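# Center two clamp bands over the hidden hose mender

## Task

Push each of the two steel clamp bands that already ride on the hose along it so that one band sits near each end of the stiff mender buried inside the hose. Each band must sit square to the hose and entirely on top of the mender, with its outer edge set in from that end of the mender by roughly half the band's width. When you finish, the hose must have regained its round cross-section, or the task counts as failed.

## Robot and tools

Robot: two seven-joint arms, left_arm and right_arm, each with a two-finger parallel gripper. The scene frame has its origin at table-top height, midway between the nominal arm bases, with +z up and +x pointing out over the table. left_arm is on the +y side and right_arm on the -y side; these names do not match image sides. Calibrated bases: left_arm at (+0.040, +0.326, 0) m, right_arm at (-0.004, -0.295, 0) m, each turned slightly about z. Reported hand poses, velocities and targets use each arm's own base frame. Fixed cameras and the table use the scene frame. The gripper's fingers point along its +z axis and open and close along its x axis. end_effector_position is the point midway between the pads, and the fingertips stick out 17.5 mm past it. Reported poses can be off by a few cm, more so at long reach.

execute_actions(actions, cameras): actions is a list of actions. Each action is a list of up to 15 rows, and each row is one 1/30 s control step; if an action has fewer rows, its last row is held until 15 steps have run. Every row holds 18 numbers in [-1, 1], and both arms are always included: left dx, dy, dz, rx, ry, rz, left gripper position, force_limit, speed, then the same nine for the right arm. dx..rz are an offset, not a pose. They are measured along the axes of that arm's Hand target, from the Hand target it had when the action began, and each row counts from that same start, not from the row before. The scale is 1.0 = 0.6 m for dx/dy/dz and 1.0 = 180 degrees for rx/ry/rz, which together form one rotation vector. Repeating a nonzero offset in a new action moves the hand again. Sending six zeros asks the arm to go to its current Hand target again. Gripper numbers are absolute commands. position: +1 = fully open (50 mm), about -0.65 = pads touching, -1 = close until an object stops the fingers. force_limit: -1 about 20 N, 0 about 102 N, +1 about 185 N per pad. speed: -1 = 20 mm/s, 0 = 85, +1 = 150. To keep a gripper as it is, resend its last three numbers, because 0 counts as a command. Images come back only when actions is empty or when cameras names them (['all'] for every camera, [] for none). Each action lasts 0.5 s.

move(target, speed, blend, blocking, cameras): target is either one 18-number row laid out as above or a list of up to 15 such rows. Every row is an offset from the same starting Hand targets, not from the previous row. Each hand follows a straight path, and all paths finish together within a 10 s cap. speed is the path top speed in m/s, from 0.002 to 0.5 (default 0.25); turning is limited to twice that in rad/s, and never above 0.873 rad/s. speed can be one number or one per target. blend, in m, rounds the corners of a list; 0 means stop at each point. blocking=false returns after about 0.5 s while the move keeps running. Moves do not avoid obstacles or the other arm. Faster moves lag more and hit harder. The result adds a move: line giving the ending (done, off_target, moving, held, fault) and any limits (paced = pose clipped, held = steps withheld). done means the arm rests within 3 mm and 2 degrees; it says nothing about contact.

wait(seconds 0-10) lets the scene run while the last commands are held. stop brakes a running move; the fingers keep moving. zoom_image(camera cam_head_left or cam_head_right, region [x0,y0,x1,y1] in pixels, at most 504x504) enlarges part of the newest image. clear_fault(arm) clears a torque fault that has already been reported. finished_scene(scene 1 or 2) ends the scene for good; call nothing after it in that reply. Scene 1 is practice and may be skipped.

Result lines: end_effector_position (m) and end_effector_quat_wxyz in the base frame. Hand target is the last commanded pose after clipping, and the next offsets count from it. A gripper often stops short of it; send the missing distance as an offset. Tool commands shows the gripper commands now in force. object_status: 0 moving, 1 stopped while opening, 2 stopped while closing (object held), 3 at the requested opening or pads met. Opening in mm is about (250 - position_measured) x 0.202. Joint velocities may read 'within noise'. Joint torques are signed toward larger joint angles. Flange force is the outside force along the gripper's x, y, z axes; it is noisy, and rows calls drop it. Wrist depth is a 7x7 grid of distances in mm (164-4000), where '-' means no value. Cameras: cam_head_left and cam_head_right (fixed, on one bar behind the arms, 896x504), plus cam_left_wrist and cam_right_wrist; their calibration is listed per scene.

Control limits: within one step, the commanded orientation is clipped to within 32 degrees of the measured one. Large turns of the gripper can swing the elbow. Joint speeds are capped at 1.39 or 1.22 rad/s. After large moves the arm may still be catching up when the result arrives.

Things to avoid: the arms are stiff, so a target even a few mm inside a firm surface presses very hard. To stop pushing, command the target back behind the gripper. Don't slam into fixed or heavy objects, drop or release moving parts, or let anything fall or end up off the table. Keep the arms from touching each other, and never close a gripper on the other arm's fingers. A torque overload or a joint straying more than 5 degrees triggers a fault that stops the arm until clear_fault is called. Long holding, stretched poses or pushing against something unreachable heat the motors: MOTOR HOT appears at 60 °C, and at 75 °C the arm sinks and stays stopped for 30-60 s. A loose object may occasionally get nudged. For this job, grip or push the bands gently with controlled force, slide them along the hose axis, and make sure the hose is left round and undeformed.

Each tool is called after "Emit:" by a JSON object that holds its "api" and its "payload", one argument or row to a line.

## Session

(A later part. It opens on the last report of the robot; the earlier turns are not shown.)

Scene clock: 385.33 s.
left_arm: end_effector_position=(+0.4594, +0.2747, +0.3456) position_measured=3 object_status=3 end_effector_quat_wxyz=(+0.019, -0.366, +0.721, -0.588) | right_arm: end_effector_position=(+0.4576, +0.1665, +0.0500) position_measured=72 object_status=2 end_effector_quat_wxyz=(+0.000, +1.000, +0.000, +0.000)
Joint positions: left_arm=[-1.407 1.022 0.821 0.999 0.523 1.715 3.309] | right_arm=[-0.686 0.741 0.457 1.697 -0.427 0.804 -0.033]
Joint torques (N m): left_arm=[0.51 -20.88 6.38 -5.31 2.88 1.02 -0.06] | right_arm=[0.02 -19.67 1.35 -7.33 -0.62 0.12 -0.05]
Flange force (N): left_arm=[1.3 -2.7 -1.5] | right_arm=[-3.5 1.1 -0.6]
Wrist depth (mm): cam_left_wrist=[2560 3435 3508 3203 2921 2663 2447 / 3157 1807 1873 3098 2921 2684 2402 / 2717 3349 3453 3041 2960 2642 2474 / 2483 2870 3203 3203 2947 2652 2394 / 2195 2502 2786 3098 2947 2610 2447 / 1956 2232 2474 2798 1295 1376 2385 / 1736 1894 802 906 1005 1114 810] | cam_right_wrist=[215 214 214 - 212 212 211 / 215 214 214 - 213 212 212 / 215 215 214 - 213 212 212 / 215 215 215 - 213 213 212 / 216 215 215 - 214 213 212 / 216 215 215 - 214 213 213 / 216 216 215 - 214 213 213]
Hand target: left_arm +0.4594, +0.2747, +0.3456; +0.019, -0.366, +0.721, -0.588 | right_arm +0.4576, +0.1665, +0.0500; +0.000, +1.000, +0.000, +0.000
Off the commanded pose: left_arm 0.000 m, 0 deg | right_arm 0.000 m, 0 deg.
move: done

Emit:
{"api": "move", "payload": {
  "target": [0,0,0,0,0,0,1,1,1,0.0015,-0.2805,0,0,0,0,-1,0,-0.3],
  "speed": 0.09
}}

Emit:
{"api": "move", "payload": {
  "target": [
    [0,0,0,0,0,0,1,1,1,0,0,0,0,0,0,0.6,0,0],
    [0,0,0,0,0,0,1,1,1,0,0.1247,-0.1167,0,0,0,1,0,1]
  ],
  "cameras": ["cam_right_wrist"]
}}

Scene clock: 395.30 s.
left_arm: end_effector_position=(+0.4594, +0.2747, +0.3456) position_measured=3 object_status=3 end_effector_quat_wxyz=(+0.019, -0.366, +0.721, -0.588) | right_arm: end_effector_position=(+0.4586, +0.3348, +0.0499) position_measured=72 object_status=2 end_effector_quat_wxyz=(+0.000, +1.000, +0.000, +0.000)
Joint positions: left_arm=[-1.407 1.022 0.821 0.999 0.523 1.715 3.309] | right_arm=[-0.925 0.889 0.476 1.373 -0.441 0.985 -0.356]
Joint torques (N m): left_arm=[0.49 -20.9 6.34 -5.26 2.86 1.06 -0.1] | right_arm=[-1.14 -20.06 0.1 -7.1 -1.13 0.29 -0.11]
Flange force (N): left_arm=[1.0 -3.0 -1.7] | right_arm=[-2.5 4.3 -5.6]
Wrist depth (mm): cam_left_wrist=[2580 3418 3508 3203 2908 2621 2360 / 3070 1802 1878 3128 2858 2663 2438 / 2786 3315 3471 3157 2921 2695 2402 / 2474 2821 3203 3142 2908 2642 2385 / 2232 2511 2846 3084 2987 2631 2447 / 1939 2203 2438 2809 1308 1376 2474 / 1759 1911 805 903 1011 1130 616] | cam_right_wrist=[214 213 213 - 212 211 211 / 214 214 213 - 212 212 211 / 215 214 214 - 212 212 212 / 215 215 214 - 213 212 212 / 215 215 214 - 213 213 212 / 215 215 214 - 213 213 212 / 205 215 215 - 213 213 213]
Hand target: left_arm +0.4594, +0.2747, +0.3456; +0.019, -0.366, +0.721, -0.588 | right_arm +0.4586, +0.3348, +0.0499; +0.000, +1.000, +0.000, +0.000
Off the commanded pose: left_arm 0.000 m, 0 deg | right_arm 0.000 m, 0 deg.
move: done

Scene clock: 397.10 s.
left_arm: end_effector_position=(+0.4594, +0.2747, +0.3456) position_measured=3 object_status=3 end_effector_quat_wxyz=(+0.019, -0.366, +0.721, -0.588) | right_arm: end_effector_position=(+0.4585, +0.2600, +0.1200) position_measured=3 object_status=3 end_effector_quat_wxyz=(+0.000, +1.000, +0.000, +0.000)
Joint positions: left_arm=[-1.407 1.022 0.821 0.999 0.523 1.715 3.309] | right_arm=[-0.862 0.716 0.521 1.474 -0.386 1.054 -0.256]
Joint torques (N m): left_arm=[0.51 -20.89 6.37 -5.24 2.91 1.02 -0.07] | right_arm=[-0.04 -20.73 1.5 -8.76 -0.64 0.22 -0.07]
Flange force (N): left_arm=[0.9 -2.9 -1.8] | right_arm=[-3.9 2.3 1.0]
Wrist depth (mm): cam_left_wrist=[2610 3349 3584 3219 2895 2631 2429 / 3128 1842 1884 3084 2921 2663 2385 / 2774 3234 3435 3128 3000 2674 2456 / 2429 2833 3219 3188 2921 2663 2368 / 2181 2502 2833 3157 2960 2663 2456 / 1979 2188 2493 2798 1308 1381 2511 / 1736 1900 803 903 1017 1118 715] | cam_right_wrist=[284 283 283 220 281 281 280 / 284 284 283 220 282 281 281 / 285 284 283 219 282 282 281 / 285 285 284 220 283 282 281 / 285 285 284 221 283 282 282 / 286 285 284 221 283 283 282 / 286 286 285 221 283 283 282]
Hand target: left_arm +0.4594, +0.2747, +0.3456; +0.019, -0.366, +0.721, -0.588 | right_arm +0.4585, +0.2600, +0.1200; +0.000, +1.000, +0.000, +0.000
Off the commanded pose: left_arm 0.000 m, 0 deg | right_arm 0.000 m, 0 deg.
move: done
camera_calibration:
cam_right_wrist: T_world_to_cam=[[0.999716, -0.0109419, -0.0211851, -0.445775], [-0.0102375, -0.9994, 0.0330797, 0.311748], [-0.0215344, -0.0328534, -0.999228, 0.306338], [0, 0, 0, 1]] pos_world=[0.455437, 0.316748, 0.286345]
Images, in order (width x height): cam_right_wrist 896x504.

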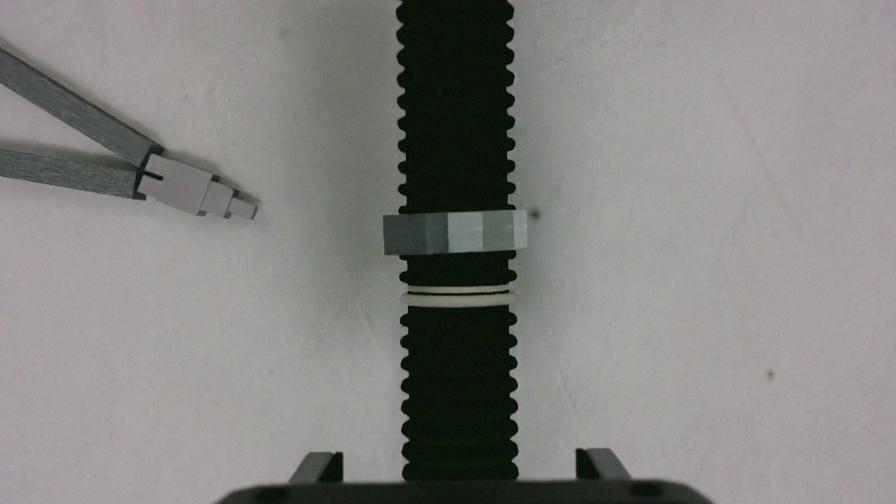

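Emit:
{"api": "move", "payload": {
  "target": [
    [0,0,0,0,0,0,1,1,1,0,-0.0937,0,0,0,0,1,0,1],
    [0,0,0,0,0,0,1,1,1,0,-0.0937,0.1167,0,0,0,1,0,1],
    [0,0,0,0,0,0,1,1,1,0,-0.0937,0.1167,0,0,0,-1,0,-0.3]
  ],
  "speed": [0.25,0.12,0.1]
}}

Scene clock: 412.57 s.
left_arm: end_effector_position=(+0.4594, +0.2747, +0.3456) position_measured=3 object_status=3 end_effector_quat_wxyz=(+0.019, -0.366, +0.721, -0.588) | right_arm: end_effector_position=(+0.4586, +0.3162, +0.0499) position_measured=73 object_status=2 end_effector_quat_wxyz=(+0.000, +1.000, +0.000, +0.000)
Joint positions: left_arm=[-1.407 1.022 0.821 0.999 0.523 1.715 3.309] | right_arm=[-0.906 0.869 0.477 1.42 -0.442 0.96 -0.32]
Joint torques (N m): left_arm=[0.46 -20.92 6.32 -5.26 2.89 1.04 -0.03] | right_arm=[-0.15 -22.7 1.61 -8.01 -0.69 0.3 -0.05]
Flange force (N): left_arm=[0.9 -2.9 -1.6] | right_arm=[-3.0 2.3 0.3]
Wrist depth (mm): cam_left_wrist=[2540 3490 3400 3172 2883 2729 2394 / 3098 1802 1868 3142 2895 2706 2438 / 2809 3418 3400 3098 2934 2631 2456 / 2474 2740 3250 3128 2895 2717 2429 / 2181 2502 2809 3128 2960 2652 2465 / 1933 2188 2465 2870 1308 1370 2474 / 1740 1905 804 907 1015 1122 627] | cam_right_wrist=[214 213 213 - 212 211 211 / 214 214 213 - 212 212 211 / 215 214 213 - 212 212 211 / 215 214 214 - 212 212 211 / 215 215 214 - 213 212 212 / 205 215 214 - 213 213 212 / 215 215 215 - 213 213 213]
Hand target: left_arm +0.4594, +0.2747, +0.3456; +0.019, -0.366, +0.721, -0.588 | right_arm +0.4586, +0.3162, +0.0499; +0.000, +1.000, +0.000, +0.000
Off the commanded pose: left_arm 0.000 m, 0 deg | right_arm 0.000 m, 0 deg.
move: done

Emit:
{"api": "move", "payload": {
  "target": [
    [0,0,0,0,0,0,1,1,1,0,-0.0263,0,0,0,0,-1,0,-0.3],
    [0,0,0,0,0,0,1,1,1,0,-0.0263,0,0,0,0,1,0,-0.3],
    [0,0,0,0,0,0,1,1,1,0,-0.0263,-0.1167,0,0,0,1,0,-0.3],
    [0,0,0,0,0,0,1,1,1,0,0.0937,-0.1167,0,0,0,1,0,-0.3]
  ],
  "speed": [0.08,0.1,0.25,0.25],
  "blend": [0,0,0.02,0],
  "cameras": ["cam_right_wrist"]
}}

Scene clock: 419.63 s.
left_arm: end_effector_position=(+0.4594, +0.2747, +0.3456) position_measured=3 object_status=3 end_effector_quat_wxyz=(+0.019, -0.366, +0.721, -0.588) | right_arm: end_effector_position=(+0.4585, +0.2600, +0.1200) position_measured=3 object_status=3 end_effector_quat_wxyz=(+0.000, +1.000, +0.000, +0.000)
Joint positions: left_arm=[-1.407 1.022 0.821 0.999 0.523 1.715 3.309] | right_arm=[-0.863 0.717 0.523 1.474 -0.387 1.054 -0.255]
Joint torques (N m): left_arm=[0.49 -20.93 6.42 -5.22 2.87 1.02 -0.08] | right_arm=[0.01 -20.76 1.53 -8.69 -0.61 0.19 -0.06]
Flange force (N): left_arm=[0.7 -3.0 -1.9] | right_arm=[-3.6 2.1 0.9]
Wrist depth (mm): cam_left_wrist=[2570 3546 3453 3128 2895 2695 2447 / 3128 1822 1905 3098 2947 2706 2447 / 2774 3315 3315 3098 2960 2695 2483 / 2465 2883 3383 3142 2921 2729 2402 / 2174 2456 2809 3142 2934 2600 2465 / 1933 2153 2465 2774 1300 1359 2474 / 1722 1894 808 907 1018 1116 717] | cam_right_wrist=[284 283 283 220 281 280 280 / 284 284 283 220 282 281 280 / 284 279 284 219 282 282 281 / 285 285 284 221 283 282 281 / 285 285 284 221 283 282 281 / 286 285 284 221 283 283 281 / 286 286 285 221 284 283 282]
Hand target: left_arm +0.4594, +0.2747, +0.3456; +0.019, -0.366, +0.721, -0.588 | right_arm +0.4585, +0.2600, +0.1200; +0.000, +1.000, +0.000, +0.000
Off the commanded pose: left_arm 0.000 m, 0 deg | right_arm 0.000 m, 0 deg.
move: done
camera_calibration:
cam_right_wrist: T_world_to_cam=[[0.99972, -0.0107447, -0.0210858, -0.445767], [-0.0100394, -0.999396, 0.0332765, 0.311699], [-0.0214306, -0.0330554, -0.999224, 0.306354], [0, 0, 0, 1]] pos_world=[0.455337, 0.316847, 0.286345]
Images, in order (width x height): cam_right_wrist 896x504.

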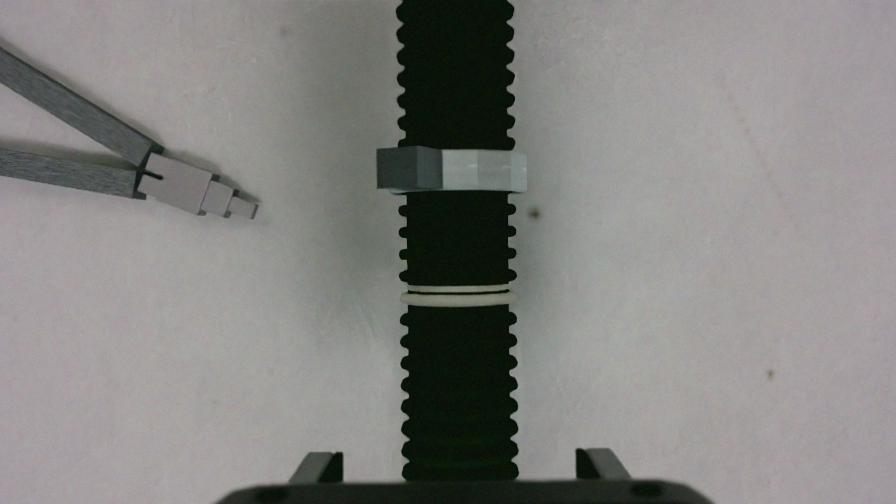

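Emit:
{"api": "move", "payload": {
  "target": [
    [0,0,0,0,0,0,1,1,1,0,-0.1203,0,0,0,0,1,0,1],
    [0,0,0,0,0,0,1,1,1,0,-0.1203,0.1167,0,0,0,1,0,1],
    [0,0,0,0,0,0,1,1,1,0,-0.1203,0.1167,0,0,0,-1,0,-0.3],
    [0,0,0,0,0,0,1,1,1,0,-0.1167,0.1167,0,0,0,-1,0,-0.3],
    [0,0,0,0,0,0,1,1,1,0,-0.1167,0.1167,0,0,0,1,0,-0.3],
    [0,0,0,0,0,0,1,1,1,0,-0.1167,0,0,0,0,1,0,-0.3]
  ],
  "speed": [0.25,0.12,0.1,0.05,0.1,0.2]
}}

Emit:
{"api": "move", "payload": {
  "target": [
    [0,0,0,0,0,0,1,1,1,-0.0013,0.3023,0,0,0,0,1,0,1],
    [0,0,0,0,0,0,1,1,1,-0.0013,0.3023,0.1167,0,0,0,1,0,1],
    [0,0,0,0,0,0,1,1,1,-0.0013,0.3023,0.1167,0,0,0,-1,0,-0.3]
  ],
  "speed": [0.3,0.12,0.1]
}}

Scene clock: 483.10 s.
left_arm: end_effector_position=(+0.4594, +0.2747, +0.3456) position_measured=3 object_status=3 end_effector_quat_wxyz=(+0.019, -0.366, +0.721, -0.588) | right_arm: end_effector_position=(+0.4586, +0.3300, +0.1200) position_measured=3 object_status=3 end_effector_quat_wxyz=(+0.000, +1.000, +0.000, +0.000)
Joint positions: left_arm=[-1.407 1.022 0.821 0.999 0.523 1.715 3.309] | right_arm=[-0.936 0.795 0.517 1.315 -0.4 1.134 -0.381]
Joint torques (N m): left_arm=[0.53 -20.93 6.33 -5.29 2.86 1.07 -0.07] | right_arm=[-0.06 -22.55 1.67 -9.05 -0.65 0.21 -0.1]
Flange force (N): left_arm=[1.2 -2.8 -1.5] | right_arm=[-3.7 2.9 1.4]
Wrist depth (mm): cam_left_wrist=[2570 3383 3584 3113 2895 2652 2429 / 3113 1812 1911 3098 2947 2684 2411 / 2740 3366 3418 3098 2960 2663 2447 / 2420 2833 3299 3142 2960 2717 2411 / 2203 2456 2774 3084 2960 2684 2420 / 1967 2210 2438 2786 1305 1373 1464 / 1722 1939 805 903 1009 1126 638] | cam_right_wrist=[284 283 282 219 281 280 280 / 284 283 283 220 281 281 280 / 285 284 283 220 282 281 280 / 285 284 284 220 282 281 281 / 284 285 284 221 282 282 281 / 281 277 284 221 283 282 282 / 286 285 284 216 283 283 282]
Hand target: left_arm +0.4594, +0.2747, +0.3456; +0.019, -0.366, +0.721, -0.588 | right_arm +0.4586, +0.3300, +0.1200; +0.000, +1.000, +0.000, +0.000
Off the commanded pose: left_arm 0.000 m, 0 deg | right_arm 0.000 m, 0 deg.
move: done

Scene clock: 485.40 s.
left_arm: end_effector_position=(+0.4594, +0.2747, +0.3456) position_measured=3 object_status=3 end_effector_quat_wxyz=(+0.019, -0.366, +0.721, -0.588) | right_arm: end_effector_position=(+0.4577, +0.1486, +0.0499) position_measured=71 object_status=2 end_effector_quat_wxyz=(+0.000, +1.000, +0.000, +0.000)
Joint positions: left_arm=[-1.407 1.022 0.821 0.999 0.523 1.715 3.309] | right_arm=[-0.665 0.735 0.475 1.718 -0.443 0.796 0.019]
Joint torques (N m): left_arm=[0.42 -20.89 6.37 -5.3 2.87 1.05 -0.04] | right_arm=[-0.03 -19.53 1.37 -7.18 -0.63 0.23 -0.06]
Flange force (N): left_arm=[1.0 -2.8 -1.5] | right_arm=[-3.2 1.1 -0.3]
Wrist depth (mm): cam_left_wrist=[2550 3366 3546 3188 2846 2717 2402 / 3157 1817 1878 2973 2846 2706 2438 / 2798 3418 3527 3128 2921 2684 2465 / 2511 2821 3234 3070 2883 2674 2394 / 2181 2502 2821 3128 2934 2663 2438 / 1927 2210 2465 2833 1305 1370 2438 / 1727 1911 810 901 1014 1126 1145] | cam_right_wrist=[215 214 214 - 212 212 212 / 215 214 214 - 213 212 212 / 215 215 214 - 213 213 212 / 215 215 215 - 213 213 212 / 216 215 215 - 213 213 212 / 216 215 215 - 214 213 213 / 216 216 215 - 214 214 213]
Hand target: left_arm +0.4594, +0.2747, +0.3456; +0.019, -0.366, +0.721, -0.588 | right_arm +0.4577, +0.1486, +0.0499; +0.000, +1.000, +0.000, +0.000
Off the commanded pose: left_arm 0.000 m, 0 deg | right_arm 0.000 m, 0 deg.
move: done

Emit:
{"api": "move", "payload": {
  "target": [
    [0,0,0,0,0,0,1,1,1,0.0008,-0.215,0,0,0,0,-1,0,-0.3],
    [0,0,0,0,0,0,1,1,1,0.0008,-0.215,0,0,0,0,1,0,-0.3],
    [0,0,0,0,0,0,1,1,1,0.0008,-0.215,-0.1167,0,0,0,1,0,-0.3],
    [0,0,0,0,0,0,1,1,1,0.0013,-0.1357,-0.1167,0,0,0,1,0,-0.3]
  ],
  "speed": [0.09,0.1,0.2,0.25],
  "blend": [0,0,0.02,0],
  "cameras": ["cam_right_wrist"]
}}

Scene clock: 494.03 s.
left_arm: end_effector_position=(+0.4594, +0.2747, +0.3456) position_measured=3 object_status=3 end_effector_quat_wxyz=(+0.019, -0.366, +0.721, -0.588) | right_arm: end_effector_position=(+0.4585, +0.2300, +0.1200) position_measured=3 object_status=3 end_effector_quat_wxyz=(+0.000, +1.000, +0.000, +0.000)
Joint positions: left_arm=[-1.407 1.022 0.821 0.999 0.523 1.715 3.309] | right_arm=[-0.834 0.692 0.541 1.531 -0.393 1.029 -0.19]
Joint torques (N m): left_arm=[0.5 -20.88 6.35 -5.24 2.87 1.03 -0.06] | right_arm=[-0.04 -20.15 1.52 -8.67 -0.63 0.23 -0.1]
Flange force (N): left_arm=[1.0 -2.9 -1.8] | right_arm=[-3.9 2.2 1.1]
Wrist depth (mm): cam_left_wrist=[2540 3383 3546 3219 2908 2652 2420 / 3142 1827 1889 3128 2921 2621 2447 / 2774 3366 3400 3098 2947 2674 2456 / 2456 2833 3315 3084 2947 2642 2420 / 2139 2438 2740 3098 3000 2621 2429 / 1939 2181 2502 2729 1310 1359 2474 / 1740 1922 805 905 1022 1114 741] | cam_right_wrist=[283 283 283 218 282 281 280 / 284 284 283 220 282 281 280 / 285 284 284 220 282 282 281 / 286 285 284 219 282 281 281 / 286 285 284 221 283 282 282 / 286 285 285 221 283 283 282 / 287 286 285 221 283 283 282]
Hand target: left_arm +0.4594, +0.2747, +0.3456; +0.019, -0.366, +0.721, -0.588 | right_arm +0.4585, +0.2301, +0.1200; +0.000, +1.000, +0.000, +0.000
Off the commanded pose: left_arm 0.000 m, 0 deg | right_arm 0.000 m, 0 deg.
move: done
camera_calibration:
cam_right_wrist: T_world_to_cam=[[0.999718, -0.0107462, -0.0211858, -0.446059], [-0.0100375, -0.999396, 0.0332775, 0.281716], [-0.0215306, -0.0330554, -0.999222, 0.305408], [0, 0, 0, 1]] pos_world=[0.455337, 0.286847, 0.286345]
Images, in order (width x height): cam_right_wrist 896x504.

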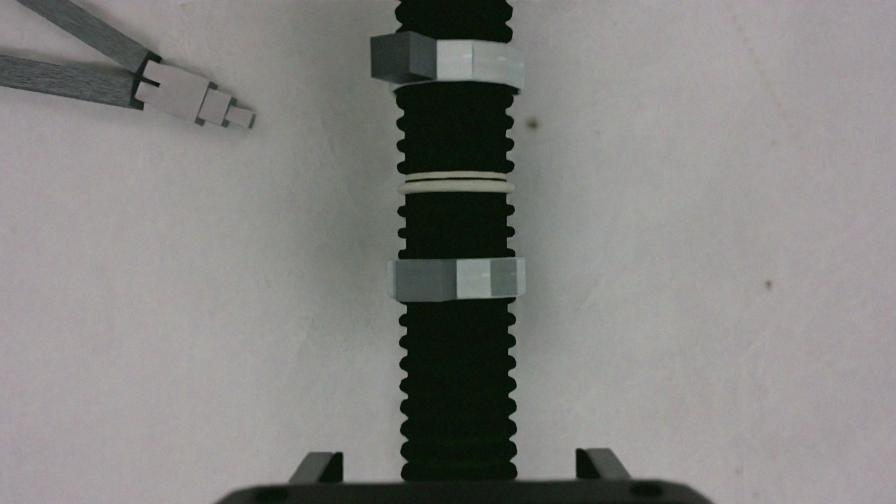

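Emit:
{"api": "move", "payload": {
  "target": [
    [0,0,0,0,0,0,1,1,1,0,-0.0728,0,0,0,0,1,0,1],
    [0,0,0,0,0,0,1,1,1,0,-0.0728,0.1167,0,0,0,1,0,1],
    [0,0,0,0,0,0,1,1,1,0,-0.0728,0.1167,0,0,0,-1,0.1,-0.3],
    [0,0,0,0,0,0,1,1,1,0,-0.0798,0.1167,0,0,0,-1,0.1,-0.3],
    [0,0,0,0,0,0,1,1,1,0,-0.0798,0.1167,0,0,0,1,0.1,-0.3],
    [0,0,0,0,0,0,1,1,1,0,-0.0798,0,0,0,0,1,0.1,-0.3],
    [0,0,0,0,0,0,1,1,1,0,-0.0167,0,0,0,0,1,0.1,-0.3]
  ],
  "speed": [0.25,0.12,0.1,0.05,0.1,0.2,0.25],
  "cameras": ["cam_right_wrist"]
}}

Scene clock: 519.00 s.
left_arm: end_effector_position=(+0.4594, +0.2747, +0.3456) position_measured=3 object_status=3 end_effector_quat_wxyz=(+0.019, -0.366, +0.721, -0.588) | right_arm: end_effector_position=(+0.4585, +0.2401, +0.1200) position_measured=3 object_status=3 end_effector_quat_wxyz=(+0.000, +1.000, +0.000, +0.000)
Joint positions: left_arm=[-1.407 1.022 0.821 0.999 0.523 1.715 3.309] | right_arm=[-0.847 0.701 0.541 1.513 -0.396 1.038 -0.208]
Joint torques (N m): left_arm=[0.51 -20.91 6.34 -5.28 2.9 1 -0.09] | right_arm=[-0.06 -20.34 1.48 -8.66 -0.59 0.18 -0.1]
Flange force (N): left_arm=[1.0 -2.9 -1.8] | right_arm=[-3.6 2.1 0.9]
Wrist depth (mm): cam_left_wrist=[2621 3400 3453 3098 2858 2674 2420 / 3055 1827 1873 3142 2895 2631 2456 / 2751 3400 3400 3113 2934 2695 2438 / 2429 2858 3299 3113 2960 2684 2429 / 2195 2456 2798 3282 2947 2663 2465 / 1939 2232 2502 2798 1300 1364 2465 / 1736 1922 809 906 1012 1126 733] | cam_right_wrist=[284 283 283 220 282 281 280 / 275 283 283 218 282 281 281 / 285 284 283 221 282 282 281 / 285 285 284 219 283 282 281 / 286 285 284 218 283 282 282 / 286 286 285 221 283 282 282 / 287 286 285 221 283 283 283]
Hand target: left_arm +0.4594, +0.2747, +0.3456; +0.019, -0.366, +0.721, -0.588 | right_arm +0.4585, +0.2401, +0.1200; +0.000, +1.000, +0.000, +0.000
Off the commanded pose: left_arm 0.000 m, 0 deg | right_arm 0.000 m, 0 deg.
move: done
camera_calibration:
cam_right_wrist: T_world_to_cam=[[0.999718, -0.0107441, -0.0211869, -0.445952], [-0.0100375, -0.999399, 0.0331775, 0.291739], [-0.0215306, -0.0329555, -0.999225, 0.305709], [0, 0, 0, 1]] pos_world=[0.455337, 0.296847, 0.286345]
Images, in order (width x height): cam_right_wrist 896x504.

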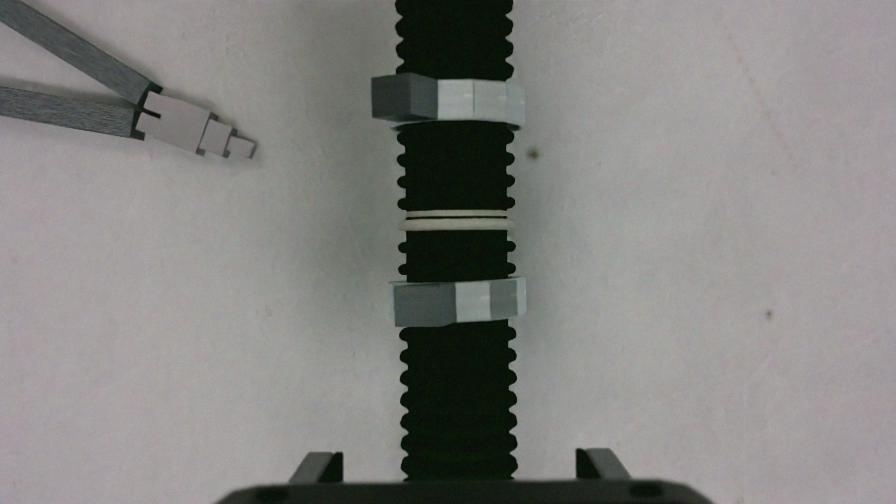

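Emit:
{"api": "finished_scene", "payload": {
  "scene": 2
}}

The scene is finished: the task was done.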